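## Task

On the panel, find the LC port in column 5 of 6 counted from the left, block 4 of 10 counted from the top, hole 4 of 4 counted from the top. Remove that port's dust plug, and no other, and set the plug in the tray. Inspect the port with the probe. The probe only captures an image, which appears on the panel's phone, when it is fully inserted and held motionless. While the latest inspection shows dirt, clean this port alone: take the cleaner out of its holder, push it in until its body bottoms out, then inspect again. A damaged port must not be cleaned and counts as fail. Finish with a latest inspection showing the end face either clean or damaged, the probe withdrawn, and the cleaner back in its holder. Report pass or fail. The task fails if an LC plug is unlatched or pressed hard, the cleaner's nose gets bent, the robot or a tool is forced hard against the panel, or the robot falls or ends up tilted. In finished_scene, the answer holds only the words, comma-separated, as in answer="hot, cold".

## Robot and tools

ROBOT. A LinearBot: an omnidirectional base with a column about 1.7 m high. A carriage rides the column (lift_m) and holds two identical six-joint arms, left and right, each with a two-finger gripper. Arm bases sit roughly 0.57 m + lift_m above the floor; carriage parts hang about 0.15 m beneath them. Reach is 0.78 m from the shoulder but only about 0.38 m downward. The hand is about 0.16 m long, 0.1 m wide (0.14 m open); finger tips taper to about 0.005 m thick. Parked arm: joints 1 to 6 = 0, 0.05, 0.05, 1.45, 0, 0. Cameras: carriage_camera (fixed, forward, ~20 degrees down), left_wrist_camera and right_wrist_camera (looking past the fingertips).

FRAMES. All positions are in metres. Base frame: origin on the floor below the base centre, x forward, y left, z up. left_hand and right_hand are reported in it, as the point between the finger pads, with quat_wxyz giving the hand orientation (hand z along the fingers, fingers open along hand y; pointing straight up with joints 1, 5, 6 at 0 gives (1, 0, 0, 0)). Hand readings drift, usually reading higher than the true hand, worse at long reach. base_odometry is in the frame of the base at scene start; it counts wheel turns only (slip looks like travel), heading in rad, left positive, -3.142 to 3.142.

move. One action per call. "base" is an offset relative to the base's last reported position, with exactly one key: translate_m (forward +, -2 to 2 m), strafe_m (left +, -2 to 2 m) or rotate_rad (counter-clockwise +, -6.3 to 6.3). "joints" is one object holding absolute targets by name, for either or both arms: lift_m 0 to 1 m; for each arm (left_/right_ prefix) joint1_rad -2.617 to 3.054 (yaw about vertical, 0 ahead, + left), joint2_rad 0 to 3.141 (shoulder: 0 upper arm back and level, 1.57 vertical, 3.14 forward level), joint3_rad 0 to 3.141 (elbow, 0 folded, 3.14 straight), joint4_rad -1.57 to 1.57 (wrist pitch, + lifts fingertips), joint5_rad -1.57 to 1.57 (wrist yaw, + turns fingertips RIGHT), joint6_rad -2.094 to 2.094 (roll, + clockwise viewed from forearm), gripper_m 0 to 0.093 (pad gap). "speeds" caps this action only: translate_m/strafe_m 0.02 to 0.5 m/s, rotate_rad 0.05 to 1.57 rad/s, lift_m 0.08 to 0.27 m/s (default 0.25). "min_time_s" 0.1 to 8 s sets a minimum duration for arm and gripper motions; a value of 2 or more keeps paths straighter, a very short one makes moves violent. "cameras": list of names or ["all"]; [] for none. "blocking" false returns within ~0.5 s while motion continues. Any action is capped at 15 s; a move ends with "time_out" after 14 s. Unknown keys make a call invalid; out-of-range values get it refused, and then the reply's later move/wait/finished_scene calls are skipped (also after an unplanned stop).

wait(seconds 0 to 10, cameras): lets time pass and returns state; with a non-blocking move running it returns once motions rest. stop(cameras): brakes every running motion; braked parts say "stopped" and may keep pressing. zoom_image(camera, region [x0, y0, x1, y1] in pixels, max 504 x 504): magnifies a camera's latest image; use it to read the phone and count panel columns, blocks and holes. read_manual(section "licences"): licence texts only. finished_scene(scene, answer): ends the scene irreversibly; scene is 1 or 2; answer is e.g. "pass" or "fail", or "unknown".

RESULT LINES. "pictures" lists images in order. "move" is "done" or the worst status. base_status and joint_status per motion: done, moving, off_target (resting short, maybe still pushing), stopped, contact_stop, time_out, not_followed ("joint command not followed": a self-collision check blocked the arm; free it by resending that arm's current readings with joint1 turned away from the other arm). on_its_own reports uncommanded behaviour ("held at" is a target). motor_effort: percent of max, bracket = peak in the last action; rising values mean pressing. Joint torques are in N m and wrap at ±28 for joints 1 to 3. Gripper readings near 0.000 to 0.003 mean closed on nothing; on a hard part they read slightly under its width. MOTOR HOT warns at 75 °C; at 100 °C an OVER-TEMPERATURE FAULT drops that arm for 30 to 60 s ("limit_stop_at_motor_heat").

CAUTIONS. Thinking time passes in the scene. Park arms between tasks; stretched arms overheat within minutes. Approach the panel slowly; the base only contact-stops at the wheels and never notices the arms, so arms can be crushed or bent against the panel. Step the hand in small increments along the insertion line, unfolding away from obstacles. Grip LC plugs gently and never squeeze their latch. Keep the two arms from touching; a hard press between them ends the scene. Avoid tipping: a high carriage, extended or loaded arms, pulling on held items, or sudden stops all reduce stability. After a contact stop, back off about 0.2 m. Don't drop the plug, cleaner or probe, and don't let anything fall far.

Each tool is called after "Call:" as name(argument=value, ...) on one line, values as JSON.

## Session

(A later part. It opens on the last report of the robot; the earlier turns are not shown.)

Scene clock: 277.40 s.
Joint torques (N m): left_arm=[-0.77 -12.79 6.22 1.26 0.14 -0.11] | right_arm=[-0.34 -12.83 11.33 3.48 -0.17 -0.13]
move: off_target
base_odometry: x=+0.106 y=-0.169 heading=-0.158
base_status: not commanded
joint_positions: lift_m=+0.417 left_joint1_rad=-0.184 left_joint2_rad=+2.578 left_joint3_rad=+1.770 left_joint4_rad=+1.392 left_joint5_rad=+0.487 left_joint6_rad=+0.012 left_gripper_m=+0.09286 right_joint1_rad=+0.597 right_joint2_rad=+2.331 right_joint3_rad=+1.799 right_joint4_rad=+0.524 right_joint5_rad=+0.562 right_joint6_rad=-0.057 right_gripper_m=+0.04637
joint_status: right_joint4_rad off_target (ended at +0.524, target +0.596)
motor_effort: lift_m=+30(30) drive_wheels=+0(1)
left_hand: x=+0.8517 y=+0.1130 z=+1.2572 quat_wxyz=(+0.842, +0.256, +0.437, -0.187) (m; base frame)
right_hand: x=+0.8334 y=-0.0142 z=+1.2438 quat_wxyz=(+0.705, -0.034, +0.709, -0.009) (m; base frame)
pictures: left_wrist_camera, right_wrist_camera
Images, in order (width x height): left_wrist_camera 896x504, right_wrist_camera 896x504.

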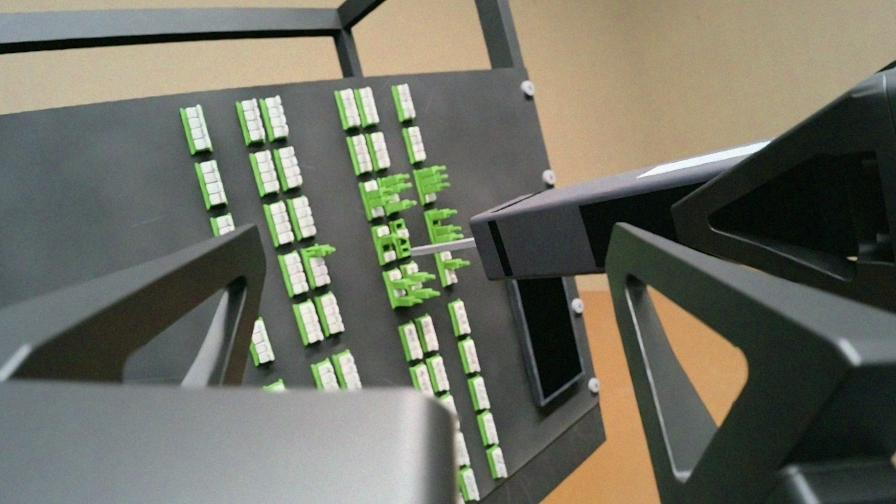

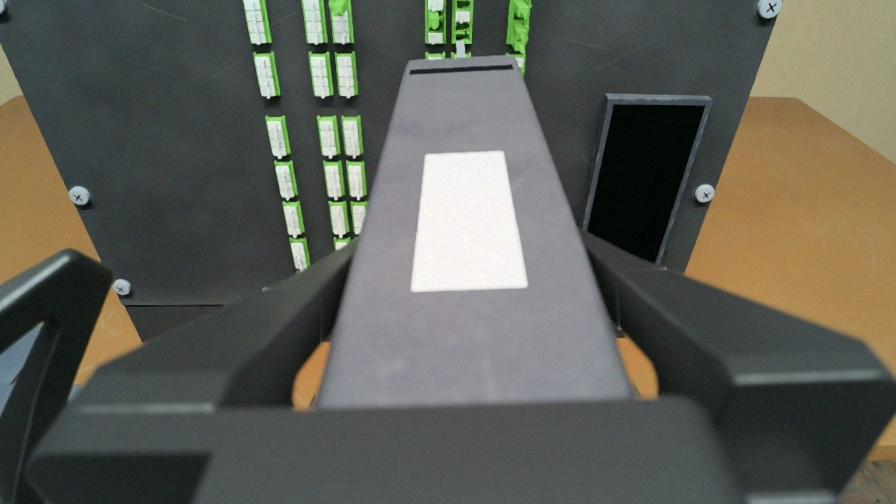

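Call:
move(joints={"right_joint4_rad":0.582,"right_joint3_rad":1.8538}, cameras=["left_wrist_camera","right_wrist_camera"])

Call:
zoom_image(camera="right_wrist_camera", region=[440, 10, 480, 60])

Call:
zoom_image(camera="left_wrist_camera", region=[390, 220, 430, 270])

Scene clock: 278.43 s.
Joint torques (N m): left_arm=[-0.77 -12.79 6.2 1.26 0.14 -0.11] | right_arm=[-0.29 -12.86 11.55 3.3 -0.15 -0.13]
move: off_target
base_odometry: x=+0.106 y=-0.169 heading=-0.158
base_status: not commanded
joint_positions: lift_m=+0.417 left_joint1_rad=-0.184 left_joint2_rad=+2.578 left_joint3_rad=+1.770 left_joint4_rad=+1.392 left_joint5_rad=+0.487 left_joint6_rad=+0.012 left_gripper_m=+0.09286 right_joint1_rad=+0.597 right_joint2_rad=+2.331 right_joint3_rad=+1.799 right_joint4_rad=+0.524 right_joint5_rad=+0.562 right_joint6_rad=-0.057 right_gripper_m=+0.04637
joint_status: right_joint4_rad off_target (ended at +0.524, target +0.582); the others done
motor_effort: lift_m=+30(30) drive_wheels=+0(1)
left_hand: x=+0.8517 y=+0.1130 z=+1.2572 quat_wxyz=(+0.842, +0.256, +0.437, -0.187) (m; base frame)
right_hand: x=+0.8334 y=-0.0142 z=+1.2438 quat_wxyz=(+0.705, -0.034, +0.709, -0.009) (m; base frame)
pictures: left_wrist_camera, right_wrist_camera
Images, in order (width x height): left_wrist_camera 896x504, right_wrist_camera 896x504.

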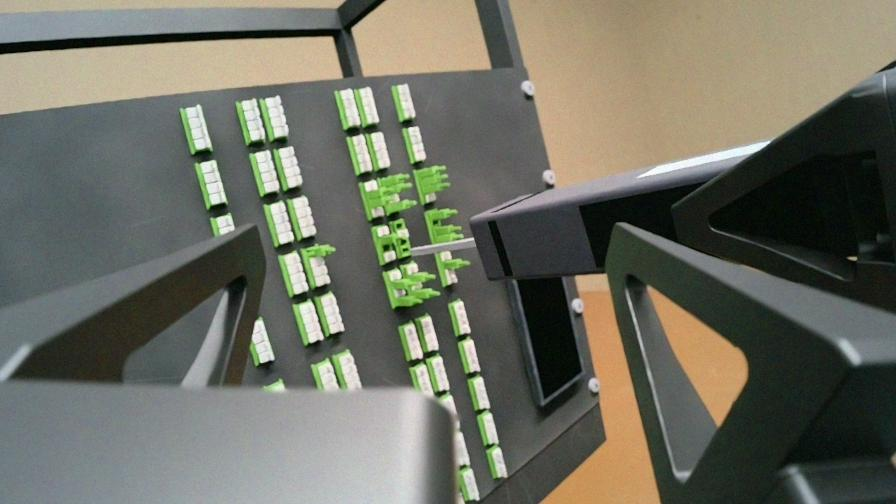

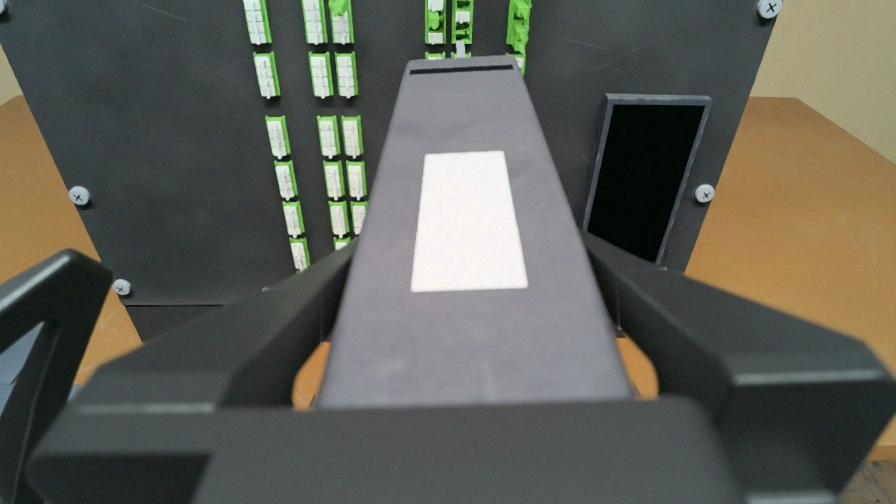

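Scaled by 10.080 from the camera's 896x504 image, which has a finer 1280x720 frame.

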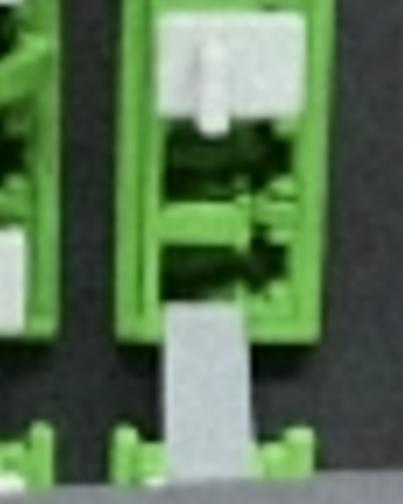

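Scaled by 10.080 from the camera's 896x504 image, which has a finer 1280x720 frame.

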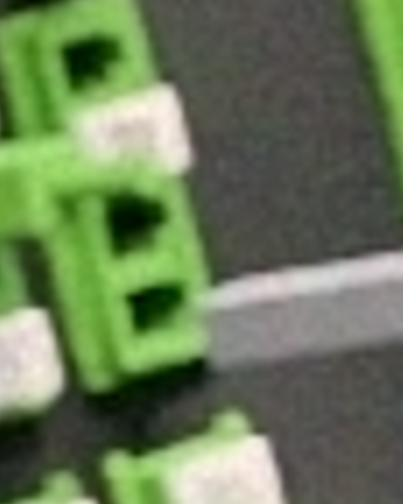

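Call:
move(joints={"right_joint1_rad":0.607,"right_joint2_rad":2.262,"right_joint3_rad":1.772,"right_joint4_rad":0.600,"right_joint5_rad":0.583}, min_time_s=1.5, cameras=["left_wrist_camera","right_wrist_camera"])

Scene clock: 281.07 s.
Joint torques (N m): left_arm=[-0.77 -12.79 6.2 1.26 0.14 -0.11] | right_arm=[0.81 -20.12 7.06 3.46 0.04 -0.15]
move: off_target
base_odometry: x=+0.106 y=-0.169 heading=-0.158
base_status: not commanded
joint_positions: lift_m=+0.417 left_joint1_rad=-0.184 left_joint2_rad=+2.578 left_joint3_rad=+1.770 left_joint4_rad=+1.392 left_joint5_rad=+0.487 left_joint6_rad=+0.012 left_gripper_m=+0.09286 right_joint1_rad=+0.601 right_joint2_rad=+2.331 right_joint3_rad=+1.775 right_joint4_rad=+0.528 right_joint5_rad=+0.573 right_joint6_rad=-0.057 right_gripper_m=+0.04637
joint_status: right_joint4_rad off_target (ended at +0.528, target +0.600); the others done
motor_effort: lift_m=+30(30) drive_wheels=+0(1)
left_hand: x=+0.8517 y=+0.1130 z=+1.2572 quat_wxyz=(+0.842, +0.256, +0.437, -0.187) (m; base frame)
right_hand: x=+0.8305 y=-0.0144 z=+1.2335 quat_wxyz=(+0.699, -0.036, +0.715, -0.016) (m; base frame)
pictures: left_wrist_camera, right_wrist_camera
Images, in order (width x height): left_wrist_camera 896x504, right_wrist_camera 896x504.

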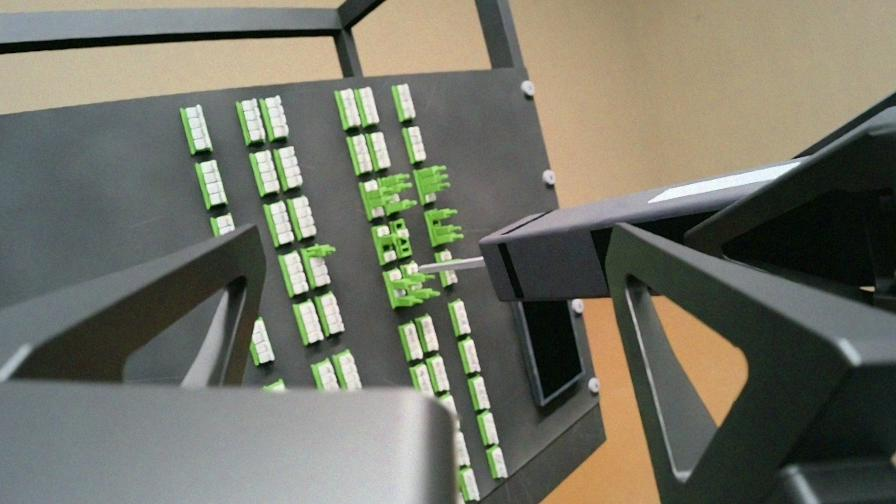

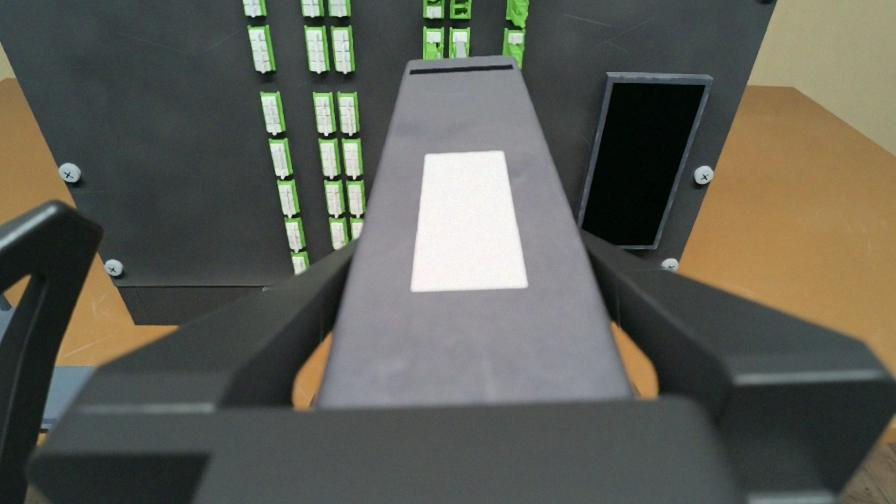

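Call:
move(joints={"right_joint1_rad":0.5915,"right_joint2_rad":2.3495,"right_joint3_rad":1.8555,"right_joint4_rad":0.590,"right_joint5_rad":0.5585}, min_time_s=1.5, cameras=["left_wrist_camera","right_wrist_camera"])

Call:
zoom_image(camera="right_wrist_camera", region=[440, 10, 480, 60])

Call:
zoom_image(camera="left_wrist_camera", region=[390, 220, 430, 270])

Scene clock: 283.70 s.
Joint torques (N m): left_arm=[-0.77 -12.79 6.2 1.26 0.14 -0.11] | right_arm=[-0.32 -12.77 11.19 3.34 -0.17 -0.15]
move: off_target
base_odometry: x=+0.106 y=-0.169 heading=-0.158
base_status: not commanded
joint_positions: lift_m=+0.417 left_joint1_rad=-0.184 left_joint2_rad=+2.578 left_joint3_rad=+1.770 left_joint4_rad=+1.392 left_joint5_rad=+0.487 left_joint6_rad=+0.012 left_gripper_m=+0.09286 right_joint1_rad=+0.597 right_joint2_rad=+2.338 right_joint3_rad=+1.806 right_joint4_rad=+0.528 right_joint5_rad=+0.566 right_joint6_rad=-0.057 right_gripper_m=+0.04637
joint_status: right_joint4_rad off_target (ended at +0.528, target +0.590); the others done
motor_effort: lift_m=+30(30) drive_wheels=+0(1)
left_hand: x=+0.8517 y=+0.1130 z=+1.2572 quat_wxyz=(+0.842, +0.256, +0.437, -0.187) (m; base frame)
right_hand: x=+0.8343 y=-0.0137 z=+1.2430 quat_wxyz=(+0.706, -0.032, +0.708, -0.010) (m; base frame)
pictures: left_wrist_camera, right_wrist_camera
Images, in order (width x height): left_wrist_camera 896x504, right_wrist_camera 896x504.

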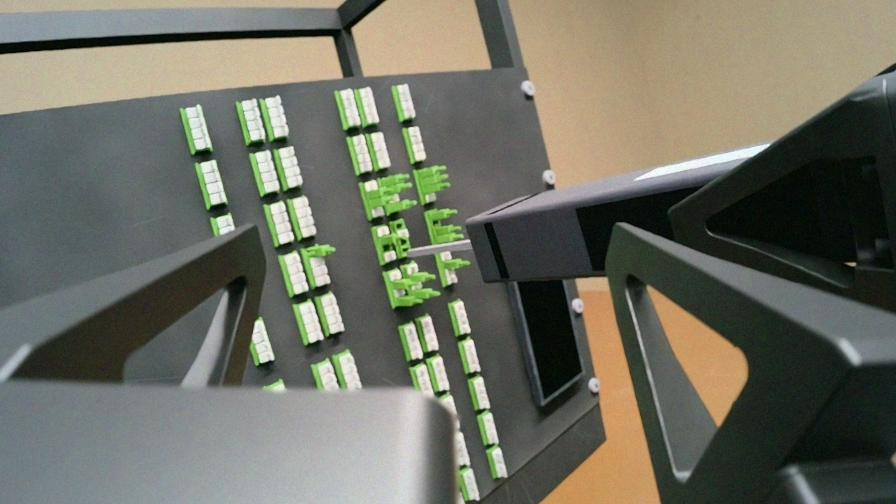

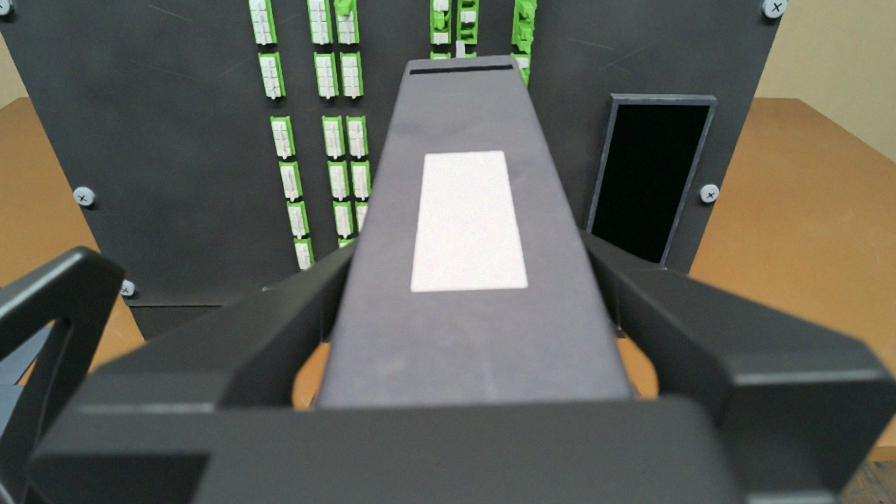

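Scaled by 10.080 from the camera's 896x504 image, which has a finer 1280x720 frame.

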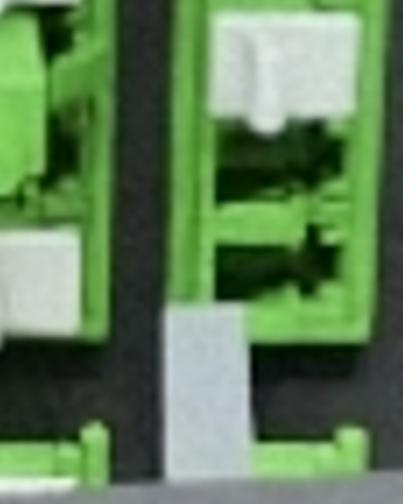

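Scaled by 10.080 from the camera's 896x504 image, which has a finer 1280x720 frame.

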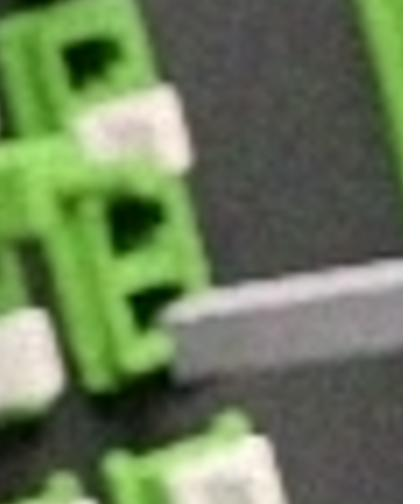

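Call:
move(joints={"right_joint1_rad":0.5875}, cameras=["left_wrist_camera","right_wrist_camera"])

Call:
zoom_image(camera="right_wrist_camera", region=[440, 10, 480, 60])

Call:
zoom_image(camera="left_wrist_camera", region=[390, 220, 430, 270])

Scene clock: 285.17 s.
Joint torques (N m): left_arm=[-0.76 -12.79 6.22 1.26 0.14 -0.11] | right_arm=[-0.21 -12.81 11.14 3.33 -0.16 -0.15]
move: done
base_odometry: x=+0.106 y=-0.169 heading=-0.158
base_status: not commanded
joint_positions: lift_m=+0.417 left_joint1_rad=-0.184 left_joint2_rad=+2.578 left_joint3_rad=+1.770 left_joint4_rad=+1.392 left_joint5_rad=+0.487 left_joint6_rad=+0.012 left_gripper_m=+0.09286 right_joint1_rad=+0.594 right_joint2_rad=+2.338 right_joint3_rad=+1.806 right_joint4_rad=+0.528 right_joint5_rad=+0.566 right_joint6_rad=-0.057 right_gripper_m=+0.04637
joint_status: all done
motor_effort: lift_m=+30(30) drive_wheels=+0(0)
left_hand: x=+0.8517 y=+0.1130 z=+1.2572 quat_wxyz=(+0.842, +0.256, +0.437, -0.187) (m; base frame)
right_hand: x=+0.8355 y=-0.0159 z=+1.2430 quat_wxyz=(+0.706, -0.031, +0.708, -0.011) (m; base frame)
pictures: left_wrist_camera, right_wrist_camera
Images, in order (width x height): left_wrist_camera 896x504, right_wrist_camera 896x504.

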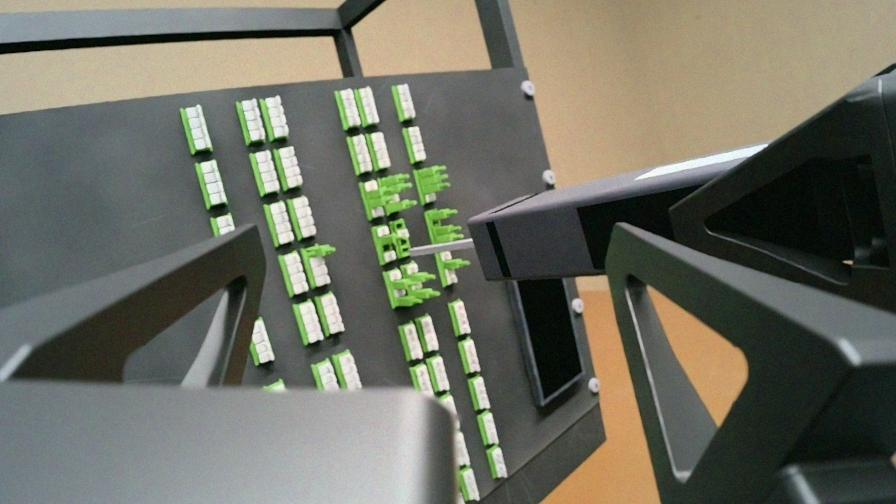

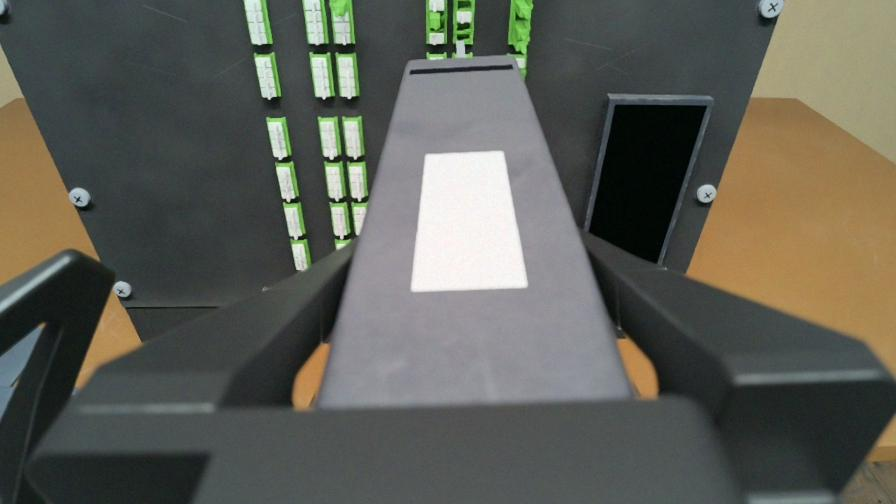

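Scaled by 10.080 from the camera's 896x504 image, which has a finer 1280x720 frame.

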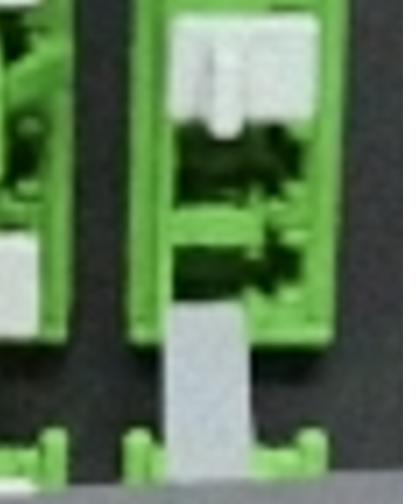

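Scaled by 10.080 from the camera's 896x504 image, which has a finer 1280x720 frame.

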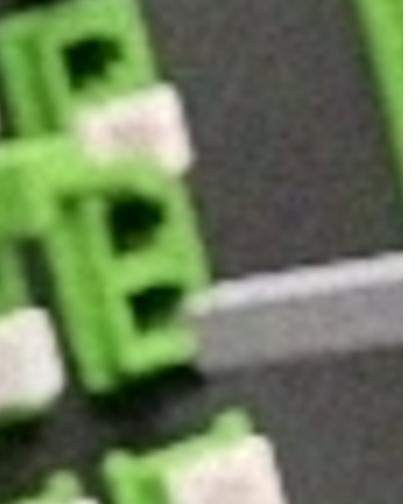

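Call:
move(joints={"right_joint3_rad":1.8605,"right_joint1_rad":0.5868}, cameras=["left_wrist_camera","right_wrist_camera"])

Call:
zoom_image(camera="right_wrist_camera", region=[440, 10, 480, 60])

Call:
zoom_image(camera="left_wrist_camera", region=[390, 220, 430, 270])

Scene clock: 285.97 s.
Joint torques (N m): left_arm=[-0.77 -12.78 6.2 1.26 0.14 -0.11] | right_arm=[-0.38 -12.71 11.56 3.36 -0.16 -0.14]
move: done
base_odometry: x=+0.106 y=-0.169 heading=-0.158
base_status: not commanded
joint_positions: lift_m=+0.417 left_joint1_rad=-0.184 left_joint2_rad=+2.578 left_joint3_rad=+1.770 left_joint4_rad=+1.392 left_joint5_rad=+0.487 left_joint6_rad=+0.012 left_gripper_m=+0.09286 right_joint1_rad=+0.594 right_joint2_rad=+2.338 right_joint3_rad=+1.806 right_joint4_rad=+0.528 right_joint5_rad=+0.566 right_joint6_rad=-0.057 right_gripper_m=+0.04637
joint_status: all done
motor_effort: lift_m=+30(30) drive_wheels=+0(0)
left_hand: x=+0.8517 y=+0.1130 z=+1.2572 quat_wxyz=(+0.842, +0.256, +0.437, -0.187) (m; base frame)
right_hand: x=+0.8355 y=-0.0159 z=+1.2430 quat_wxyz=(+0.706, -0.031, +0.708, -0.011) (m; base frame)
pictures: left_wrist_camera, right_wrist_camera
Images, in order (width x height): left_wrist_camera 896x504, right_wrist_camera 896x504.

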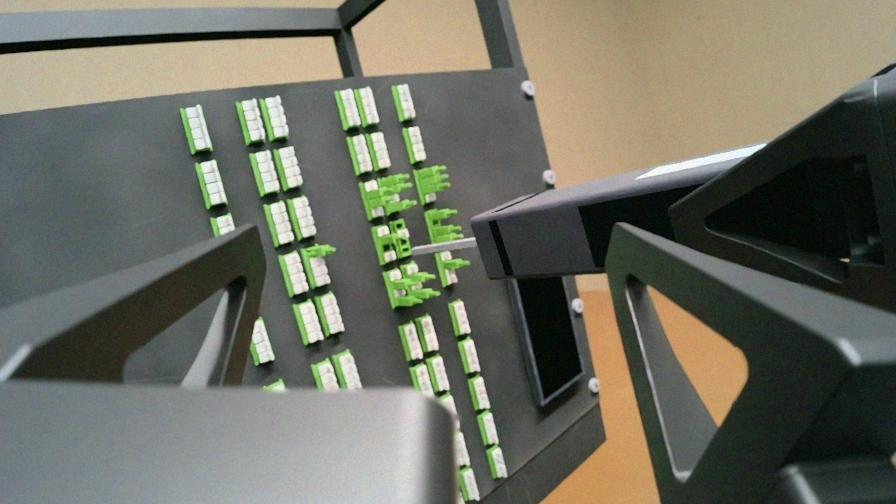

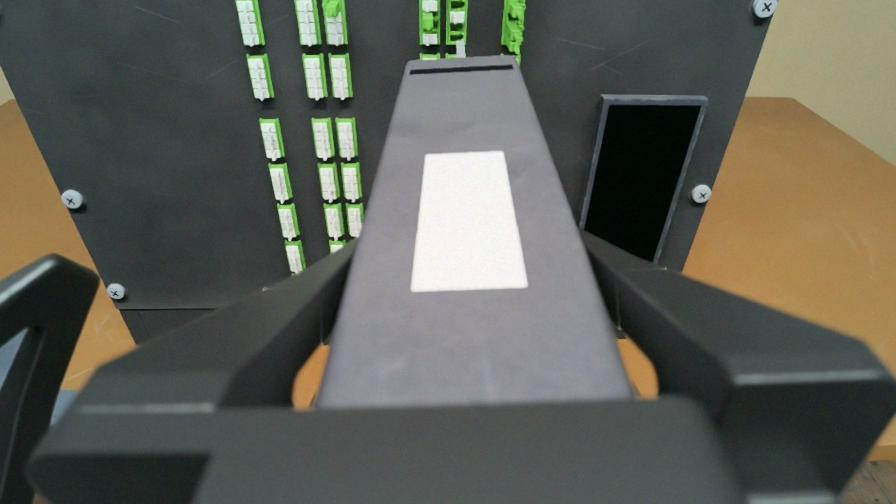

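Scaled by 10.080 from the camera's 896x504 image, which has a finer 1280x720 frame.

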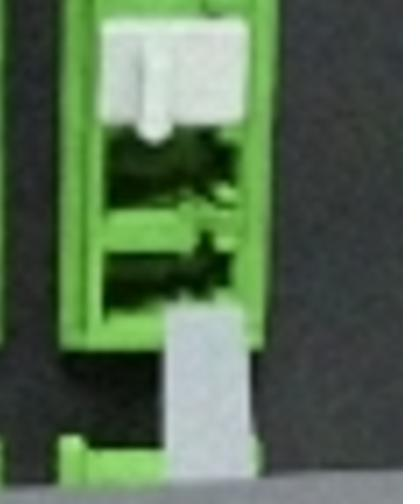

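Scaled by 10.080 from the camera's 896x504 image, which has a finer 1280x720 frame.

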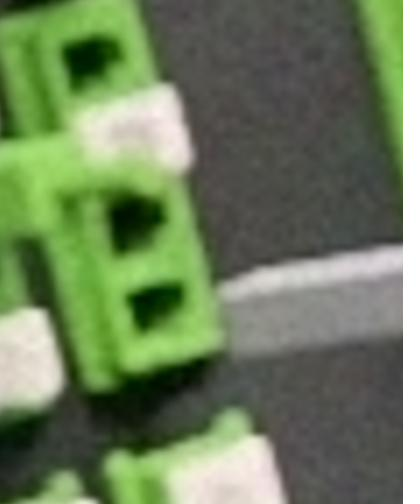

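Call:
wait(seconds=0.5, cameras=["right_wrist_camera"])

Call:
zoom_image(camera="right_wrist_camera", region=[440, 10, 480, 60])

Call:
wait(seconds=3, cameras=["right_wrist_camera"])

Call:
zoom_image(camera="right_wrist_camera", region=[440, 10, 480, 60])

Scene clock: 287.17 s.
Joint torques (N m): left_arm=[-0.77 -12.79 6.22 1.26 0.14 -0.12] | right_arm=[-0.42 -12.79 11.63 3.35 -0.17 -0.15]
base_odometry: x=+0.106 y=-0.169 heading=-0.158
base_status: not commanded
joint_positions: lift_m=+0.417 left_joint1_rad=-0.184 left_joint2_rad=+2.578 left_joint3_rad=+1.770 left_joint4_rad=+1.392 left_joint5_rad=+0.487 left_joint6_rad=+0.012 left_gripper_m=+0.09286 right_joint1_rad=+0.594 right_joint2_rad=+2.338 right_joint3_rad=+1.806 right_joint4_rad=+0.528 right_joint5_rad=+0.566 right_joint6_rad=-0.057 right_gripper_m=+0.04637
joint_status: all done
motor_effort: lift_m=+30(30) drive_wheels=+0(0)
left_hand: x=+0.8517 y=+0.1130 z=+1.2572 quat_wxyz=(+0.842, +0.256, +0.437, -0.187) (m; base frame)
right_hand: x=+0.8355 y=-0.0159 z=+1.2430 quat_wxyz=(+0.706, -0.031, +0.708, -0.011) (m; base frame)
wait: 0.50 s; at rest from the start
pictures: right_wrist_camera
Images, in order (width x height): right_wrist_camera 896x504.

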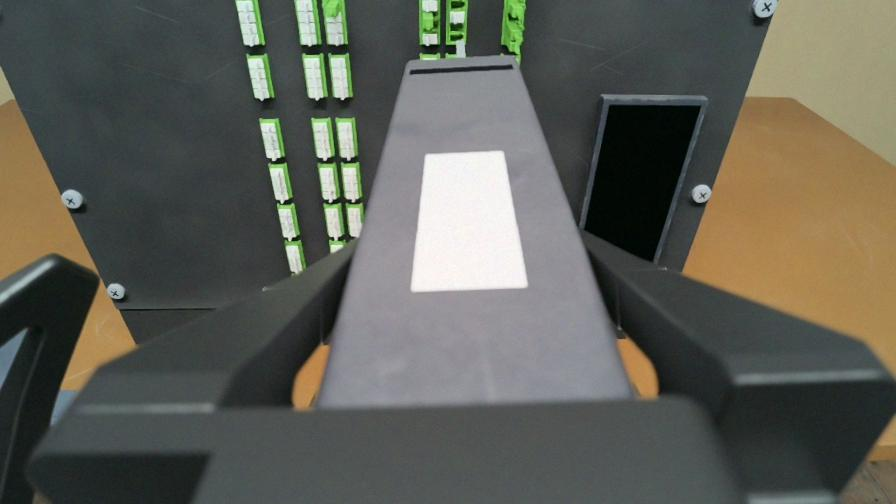

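Scaled by 10.080 from the camera's 896x504 image, which has a finer 1280x720 frame.

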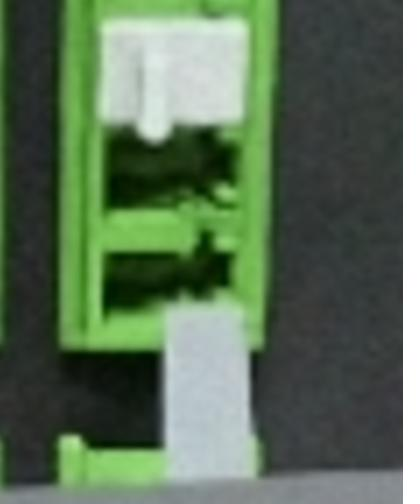

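Scene clock: 290.17 s.
Joint torques (N m): left_arm=[-0.77 -12.79 6.2 1.26 0.14 -0.11] | right_arm=[-0.42 -12.82 11.58 3.34 -0.18 -0.13]
base_odometry: x=+0.106 y=-0.169 heading=-0.158
base_status: not commanded
joint_positions: lift_m=+0.417 left_joint1_rad=-0.184 left_joint2_rad=+2.578 left_joint3_rad=+1.770 left_joint4_rad=+1.392 left_joint5_rad=+0.487 left_joint6_rad=+0.012 left_gripper_m=+0.09286 right_joint1_rad=+0.594 right_joint2_rad=+2.338 right_joint3_rad=+1.806 right_joint4_rad=+0.528 right_joint5_rad=+0.566 right_joint6_rad=-0.057 right_gripper_m=+0.04637
joint_status: all done
motor_effort: lift_m=+30(30) drive_wheels=-1(0)
left_hand: x=+0.8517 y=+0.1130 z=+1.2572 quat_wxyz=(+0.842, +0.256, +0.437, -0.187) (m; base frame)
right_hand: x=+0.8355 y=-0.0159 z=+1.2430 quat_wxyz=(+0.706, -0.031, +0.708, -0.011) (m; base frame)
wait: 3.00 s; at rest by 0.27 s
pictures: right_wrist_camera
Images, in order (width x height): right_wrist_camera 896x504.

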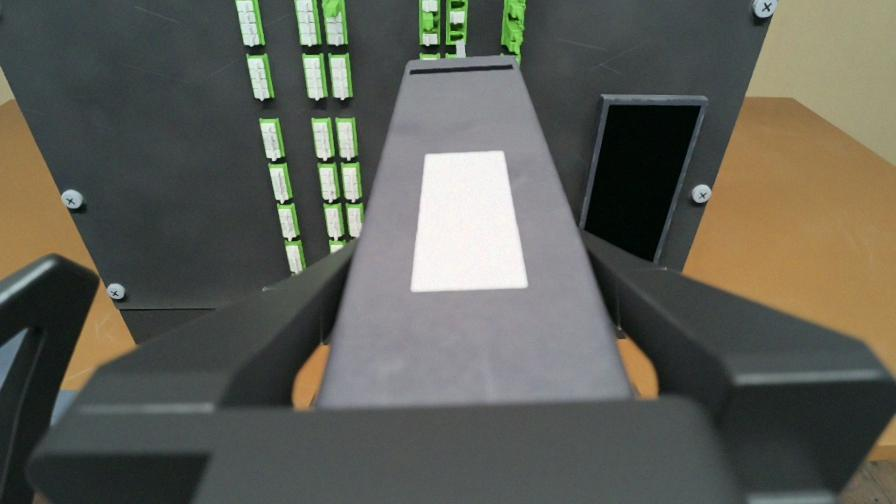

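Scaled by 10.080 from the camera's 896x504 image, which has a finer 1280x720 frame.

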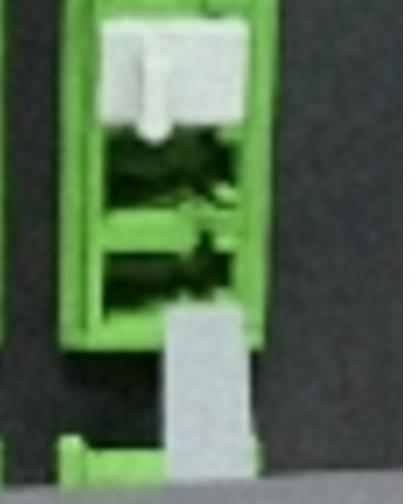

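Call:
move(base={"translate_m": -0.03}, speeds={"translate_m":0.05}, cameras=[])

Call:
move(joints={"right_joint1_rad":0.625,"right_joint2_rad":2.20,"right_joint3_rad":1.70,"right_joint4_rad":0.64,"right_joint5_rad":0.60}, min_time_s=1.5, cameras=[])

Scene clock: 292.70 s.
Joint torques (N m): left_arm=[-0.75 -12.81 6.2 1.26 0.14 -0.11] | right_arm=[-0.03 -12.83 11.28 3.34 -0.12 -0.13]
move: done
base_odometry: x=+0.076 y=-0.164 heading=-0.158
base_status: done
joint_positions: lift_m=+0.417 left_joint1_rad=-0.184 left_joint2_rad=+2.578 left_joint3_rad=+1.770 left_joint4_rad=+1.392 left_joint5_rad=+0.487 left_joint6_rad=+0.012 left_gripper_m=+0.09286 right_joint1_rad=+0.590 right_joint2_rad=+2.338 right_joint3_rad=+1.811 right_joint4_rad=+0.528 right_joint5_rad=+0.562 right_joint6_rad=-0.057 right_gripper_m=+0.04637
joint_status: not commanded
motor_effort: lift_m=+30(30) drive_wheels=-1(9)
left_hand: x=+0.8516 y=+0.1127 z=+1.2572 quat_wxyz=(+0.841, +0.256, +0.437, -0.187) (m; base frame)
right_hand: x=+0.8368 y=-0.0174 z=+1.2452 quat_wxyz=(+0.707, -0.030, +0.706, -0.010) (m; base frame)
pictures: none
No camera images: "cameras" was empty.

Scene clock: 294.50 s.
Joint torques (N m): left_arm=[-0.75 -12.79 6.2 1.26 0.14 -0.11] | right_arm=[0.94 -19.7 7.01 3.38 0.04 -0.13]
move: off_target
base_odometry: x=+0.076 y=-0.164 heading=-0.158
base_status: not commanded
joint_positions: lift_m=+0.417 left_joint1_rad=-0.184 left_joint2_rad=+2.578 left_joint3_rad=+1.770 left_joint4_rad=+1.392 left_joint5_rad=+0.487 left_joint6_rad=+0.012 left_gripper_m=+0.09286 right_joint1_rad=+0.620 right_joint2_rad=+2.268 right_joint3_rad=+1.703 right_joint4_rad=+0.573 right_joint5_rad=+0.591 right_joint6_rad=-0.057 right_gripper_m=+0.04637
joint_status: right_joint4_rad off_target (ended at +0.573, target +0.640); the others done
motor_effort: lift_m=+30(30) drive_wheels=-1(1)
left_hand: x=+0.8516 y=+0.1127 z=+1.2572 quat_wxyz=(+0.841, +0.256, +0.437, -0.187) (m; base frame)
right_hand: x=+0.8145 y=-0.0142 z=+1.2498 quat_wxyz=(+0.709, -0.029, +0.704, -0.009) (m; base frame)
pictures: none
No camera images: "cameras" was empty.

Call:
move(joints={"right_joint1_rad":0.595,"right_joint2_rad":2.3345,"right_joint3_rad":1.8291,"right_joint4_rad":0.590,"right_joint5_rad":0.5635}, min_time_s=2, cameras=[])

Call:
move(base={"translate_m": 0.027}, speeds={"translate_m":0.04}, cameras=["left_wrist_camera","right_wrist_camera"])

Call:
zoom_image(camera="right_wrist_camera", region=[440, 10, 480, 60])

Call:
zoom_image(camera="left_wrist_camera", region=[390, 210, 430, 260])

Scene clock: 297.57 s.
Joint torques (N m): left_arm=[-0.75 -12.78 6.22 1.26 0.14 -0.11] | right_arm=[-0.32 -12.48 11.23 3.18 -0.17 -0.15]
move: off_target
base_odometry: x=+0.076 y=-0.164 heading=-0.158
base_status: not commanded
joint_positions: lift_m=+0.417 left_joint1_rad=-0.184 left_joint2_rad=+2.578 left_joint3_rad=+1.770 left_joint4_rad=+1.392 left_joint5_rad=+0.487 left_joint6_rad=+0.012 left_gripper_m=+0.09286 right_joint1_rad=+0.601 right_joint2_rad=+2.322 right_joint3_rad=+1.779 right_joint4_rad=+0.540 right_joint5_rad=+0.571 right_joint6_rad=-0.057 right_gripper_m=+0.04637
joint_status: right_joint4_rad off_target (ended at +0.541, target +0.590); the others done
motor_effort: lift_m=+30(30) drive_wheels=-1(1)
left_hand: x=+0.8516 y=+0.1127 z=+1.2572 quat_wxyz=(+0.841, +0.256, +0.437, -0.187) (m; base frame)
right_hand: x=+0.8300 y=-0.0145 z=+1.2437 quat_wxyz=(+0.706, -0.032, +0.707, -0.010) (m; base frame)
pictures: none
No camera images: "cameras" was empty.

Scene clock: 298.70 s.
Joint torques (N m): left_arm=[-0.76 -12.79 6.23 1.26 0.14 -0.11] | right_arm=[-0.09 -12.45 11.23 3.22 -0.12 -0.14]
move: done
base_odometry: x=+0.103 y=-0.168 heading=-0.158
base_status: done
joint_positions: lift_m=+0.417 left_joint1_rad=-0.184 left_joint2_rad=+2.578 left_joint3_rad=+1.770 left_joint4_rad=+1.392 left_joint5_rad=+0.487 left_joint6_rad=+0.012 left_gripper_m=+0.09286 right_joint1_rad=+0.598 right_joint2_rad=+2.323 right_joint3_rad=+1.779 right_joint4_rad=+0.536 right_joint5_rad=+0.567 right_joint6_rad=-0.057 right_gripper_m=+0.04637
joint_status: not commanded
motor_effort: lift_m=+30(30) drive_wheels=+1(9)
left_hand: x=+0.8516 y=+0.1127 z=+1.2572 quat_wxyz=(+0.841, +0.256, +0.437, -0.187) (m; base frame)
right_hand: x=+0.8311 y=-0.0158 z=+1.2418 quat_wxyz=(+0.704, -0.033, +0.709, -0.011) (m; base frame)
pictures: left_wrist_camera, right_wrist_camera
Images, in order (width x height): left_wrist_camera 896x504, right_wrist_camera 896x504.

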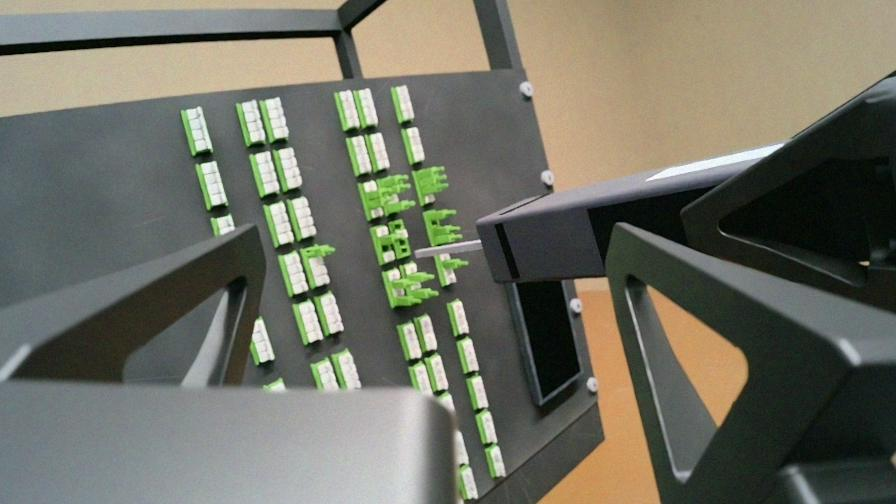

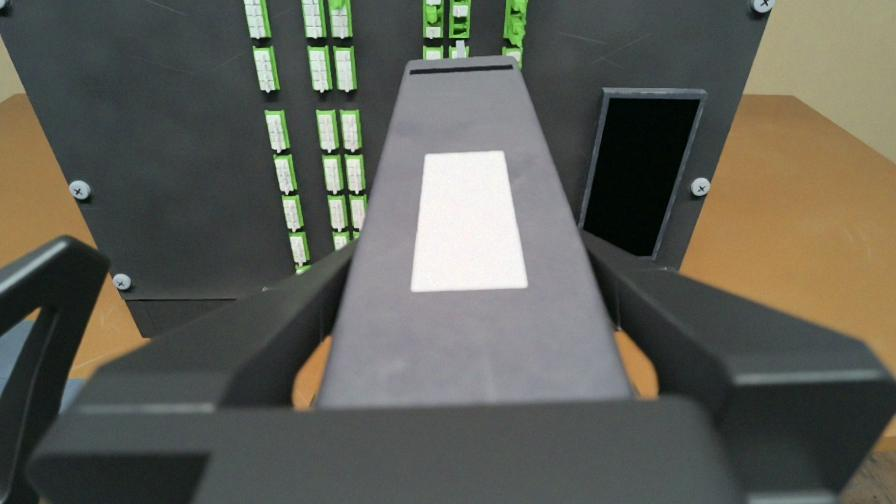

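Scaled by 10.080 from the camera's 896x504 image, which has a finer 1280x720 frame.

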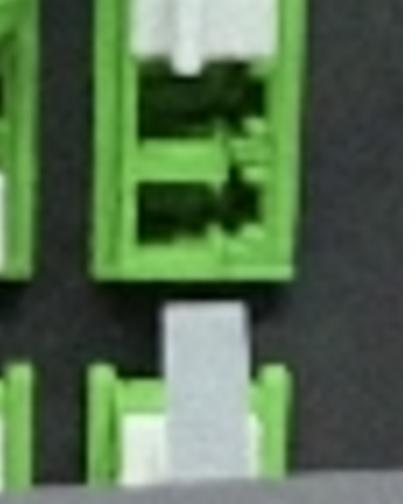

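Scaled by 10.080 from the camera's 896x504 image, which has a finer 1280x720 frame.

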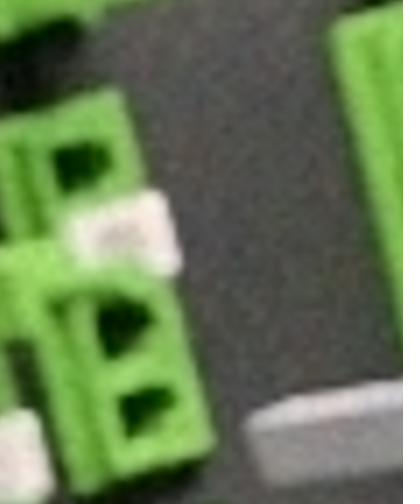

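Call:
move(joints={"lift_m":0.4209}, speeds={"lift_m":0.08}, cameras=[])

Call:
move(base={"translate_m": 0.003}, speeds={"translate_m":0.02}, cameras=["left_wrist_camera","right_wrist_camera"])

Call:
zoom_image(camera="right_wrist_camera", region=[440, 10, 480, 60])

Call:
zoom_image(camera="left_wrist_camera", region=[390, 220, 430, 270])

Scene clock: 300.17 s.
Joint torques (N m): left_arm=[-0.79 -13.01 6.02 1.23 0.14 -0.11] | right_arm=[0.13 -13.12 10.96 3.29 -0.14 -0.15]
move: done
base_odometry: x=+0.103 y=-0.168 heading=-0.158
base_status: not commanded
joint_positions: lift_m=+0.421 left_joint1_rad=-0.184 left_joint2_rad=+2.580 left_joint3_rad=+1.772 left_joint4_rad=+1.393 left_joint5_rad=+0.487 left_joint6_rad=+0.012 left_gripper_m=+0.09286 right_joint1_rad=+0.598 right_joint2_rad=+2.327 right_joint3_rad=+1.782 right_joint4_rad=+0.532 right_joint5_rad=+0.567 right_joint6_rad=-0.057 right_gripper_m=+0.04637
joint_status: all done
motor_effort: lift_m=+30(35) drive_wheels=+0(1)
left_hand: x=+0.8516 y=+0.1127 z=+1.2614 quat_wxyz=(+0.842, +0.256, +0.436, -0.187) (m; base frame)
right_hand: x=+0.8316 y=-0.0155 z=+1.2440 quat_wxyz=(+0.703, -0.034, +0.710, -0.012) (m; base frame)
pictures: none
No camera images: "cameras" was empty.

Scene clock: 300.80 s.
Joint torques (N m): left_arm=[-0.73 -12.96 6 1.25 0.13 -0.11] | right_arm=[0.1 -13.14 10.86 3.37 -0.11 -0.15]
move: done
base_odometry: x=+0.106 y=-0.169 heading=-0.158
base_status: done
joint_positions: lift_m=+0.421 left_joint1_rad=-0.184 left_joint2_rad=+2.580 left_joint3_rad=+1.772 left_joint4_rad=+1.393 left_joint5_rad=+0.487 left_joint6_rad=+0.012 left_gripper_m=+0.09286 right_joint1_rad=+0.598 right_joint2_rad=+2.328 right_joint3_rad=+1.782 right_joint4_rad=+0.530 right_joint5_rad=+0.567 right_joint6_rad=-0.057 right_gripper_m=+0.04637
joint_status: not commanded
motor_effort: lift_m=+30(30) drive_wheels=+0(6)
left_hand: x=+0.8516 y=+0.1127 z=+1.2613 quat_wxyz=(+0.842, +0.256, +0.436, -0.187) (m; base frame)
right_hand: x=+0.8317 y=-0.0153 z=+1.2429 quat_wxyz=(+0.702, -0.034, +0.711, -0.012) (m; base frame)
pictures: left_wrist_camera, right_wrist_camera
Images, in order (width x height): left_wrist_camera 896x504, right_wrist_camera 896x504.

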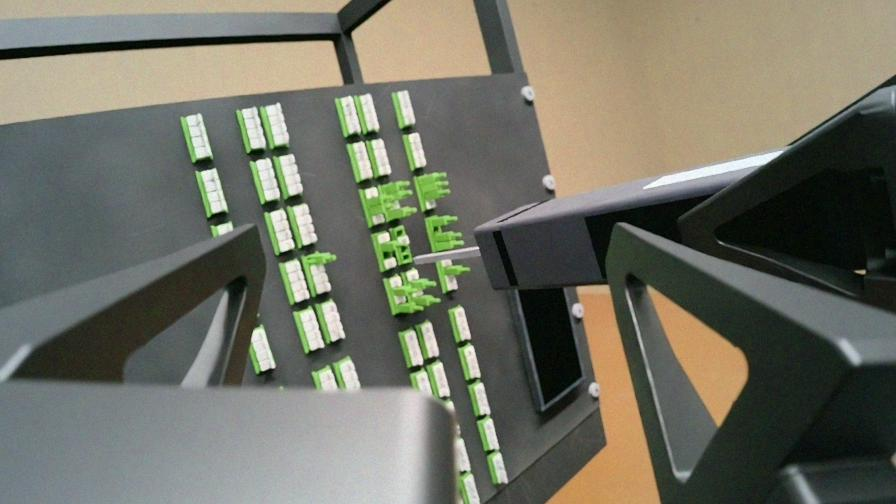

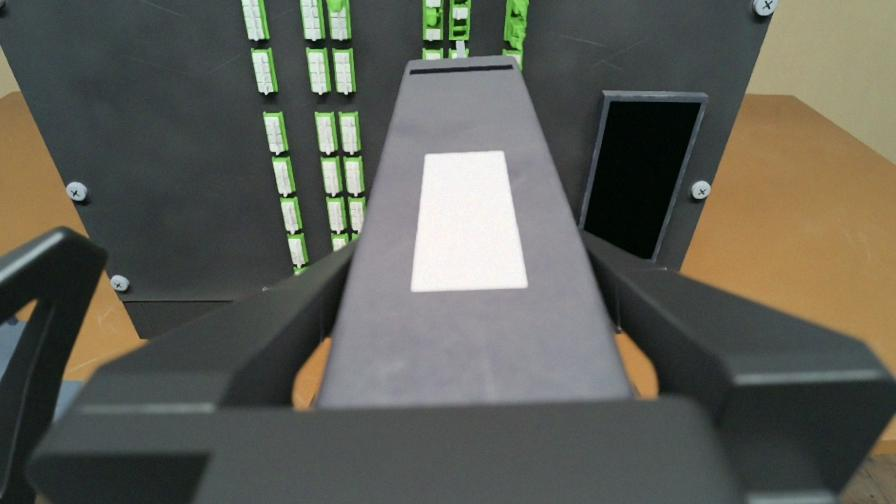

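Scaled by 10.080 from the camera's 896x504 image, which has a finer 1280x720 frame.

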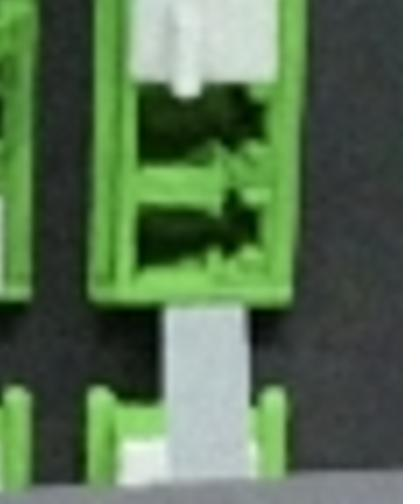

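Scaled by 10.080 from the camera's 896x504 image, which has a finer 1280x720 frame.

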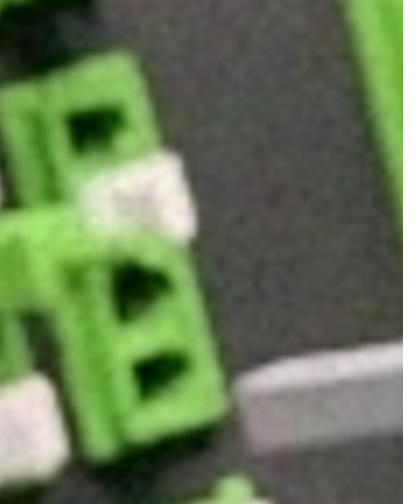

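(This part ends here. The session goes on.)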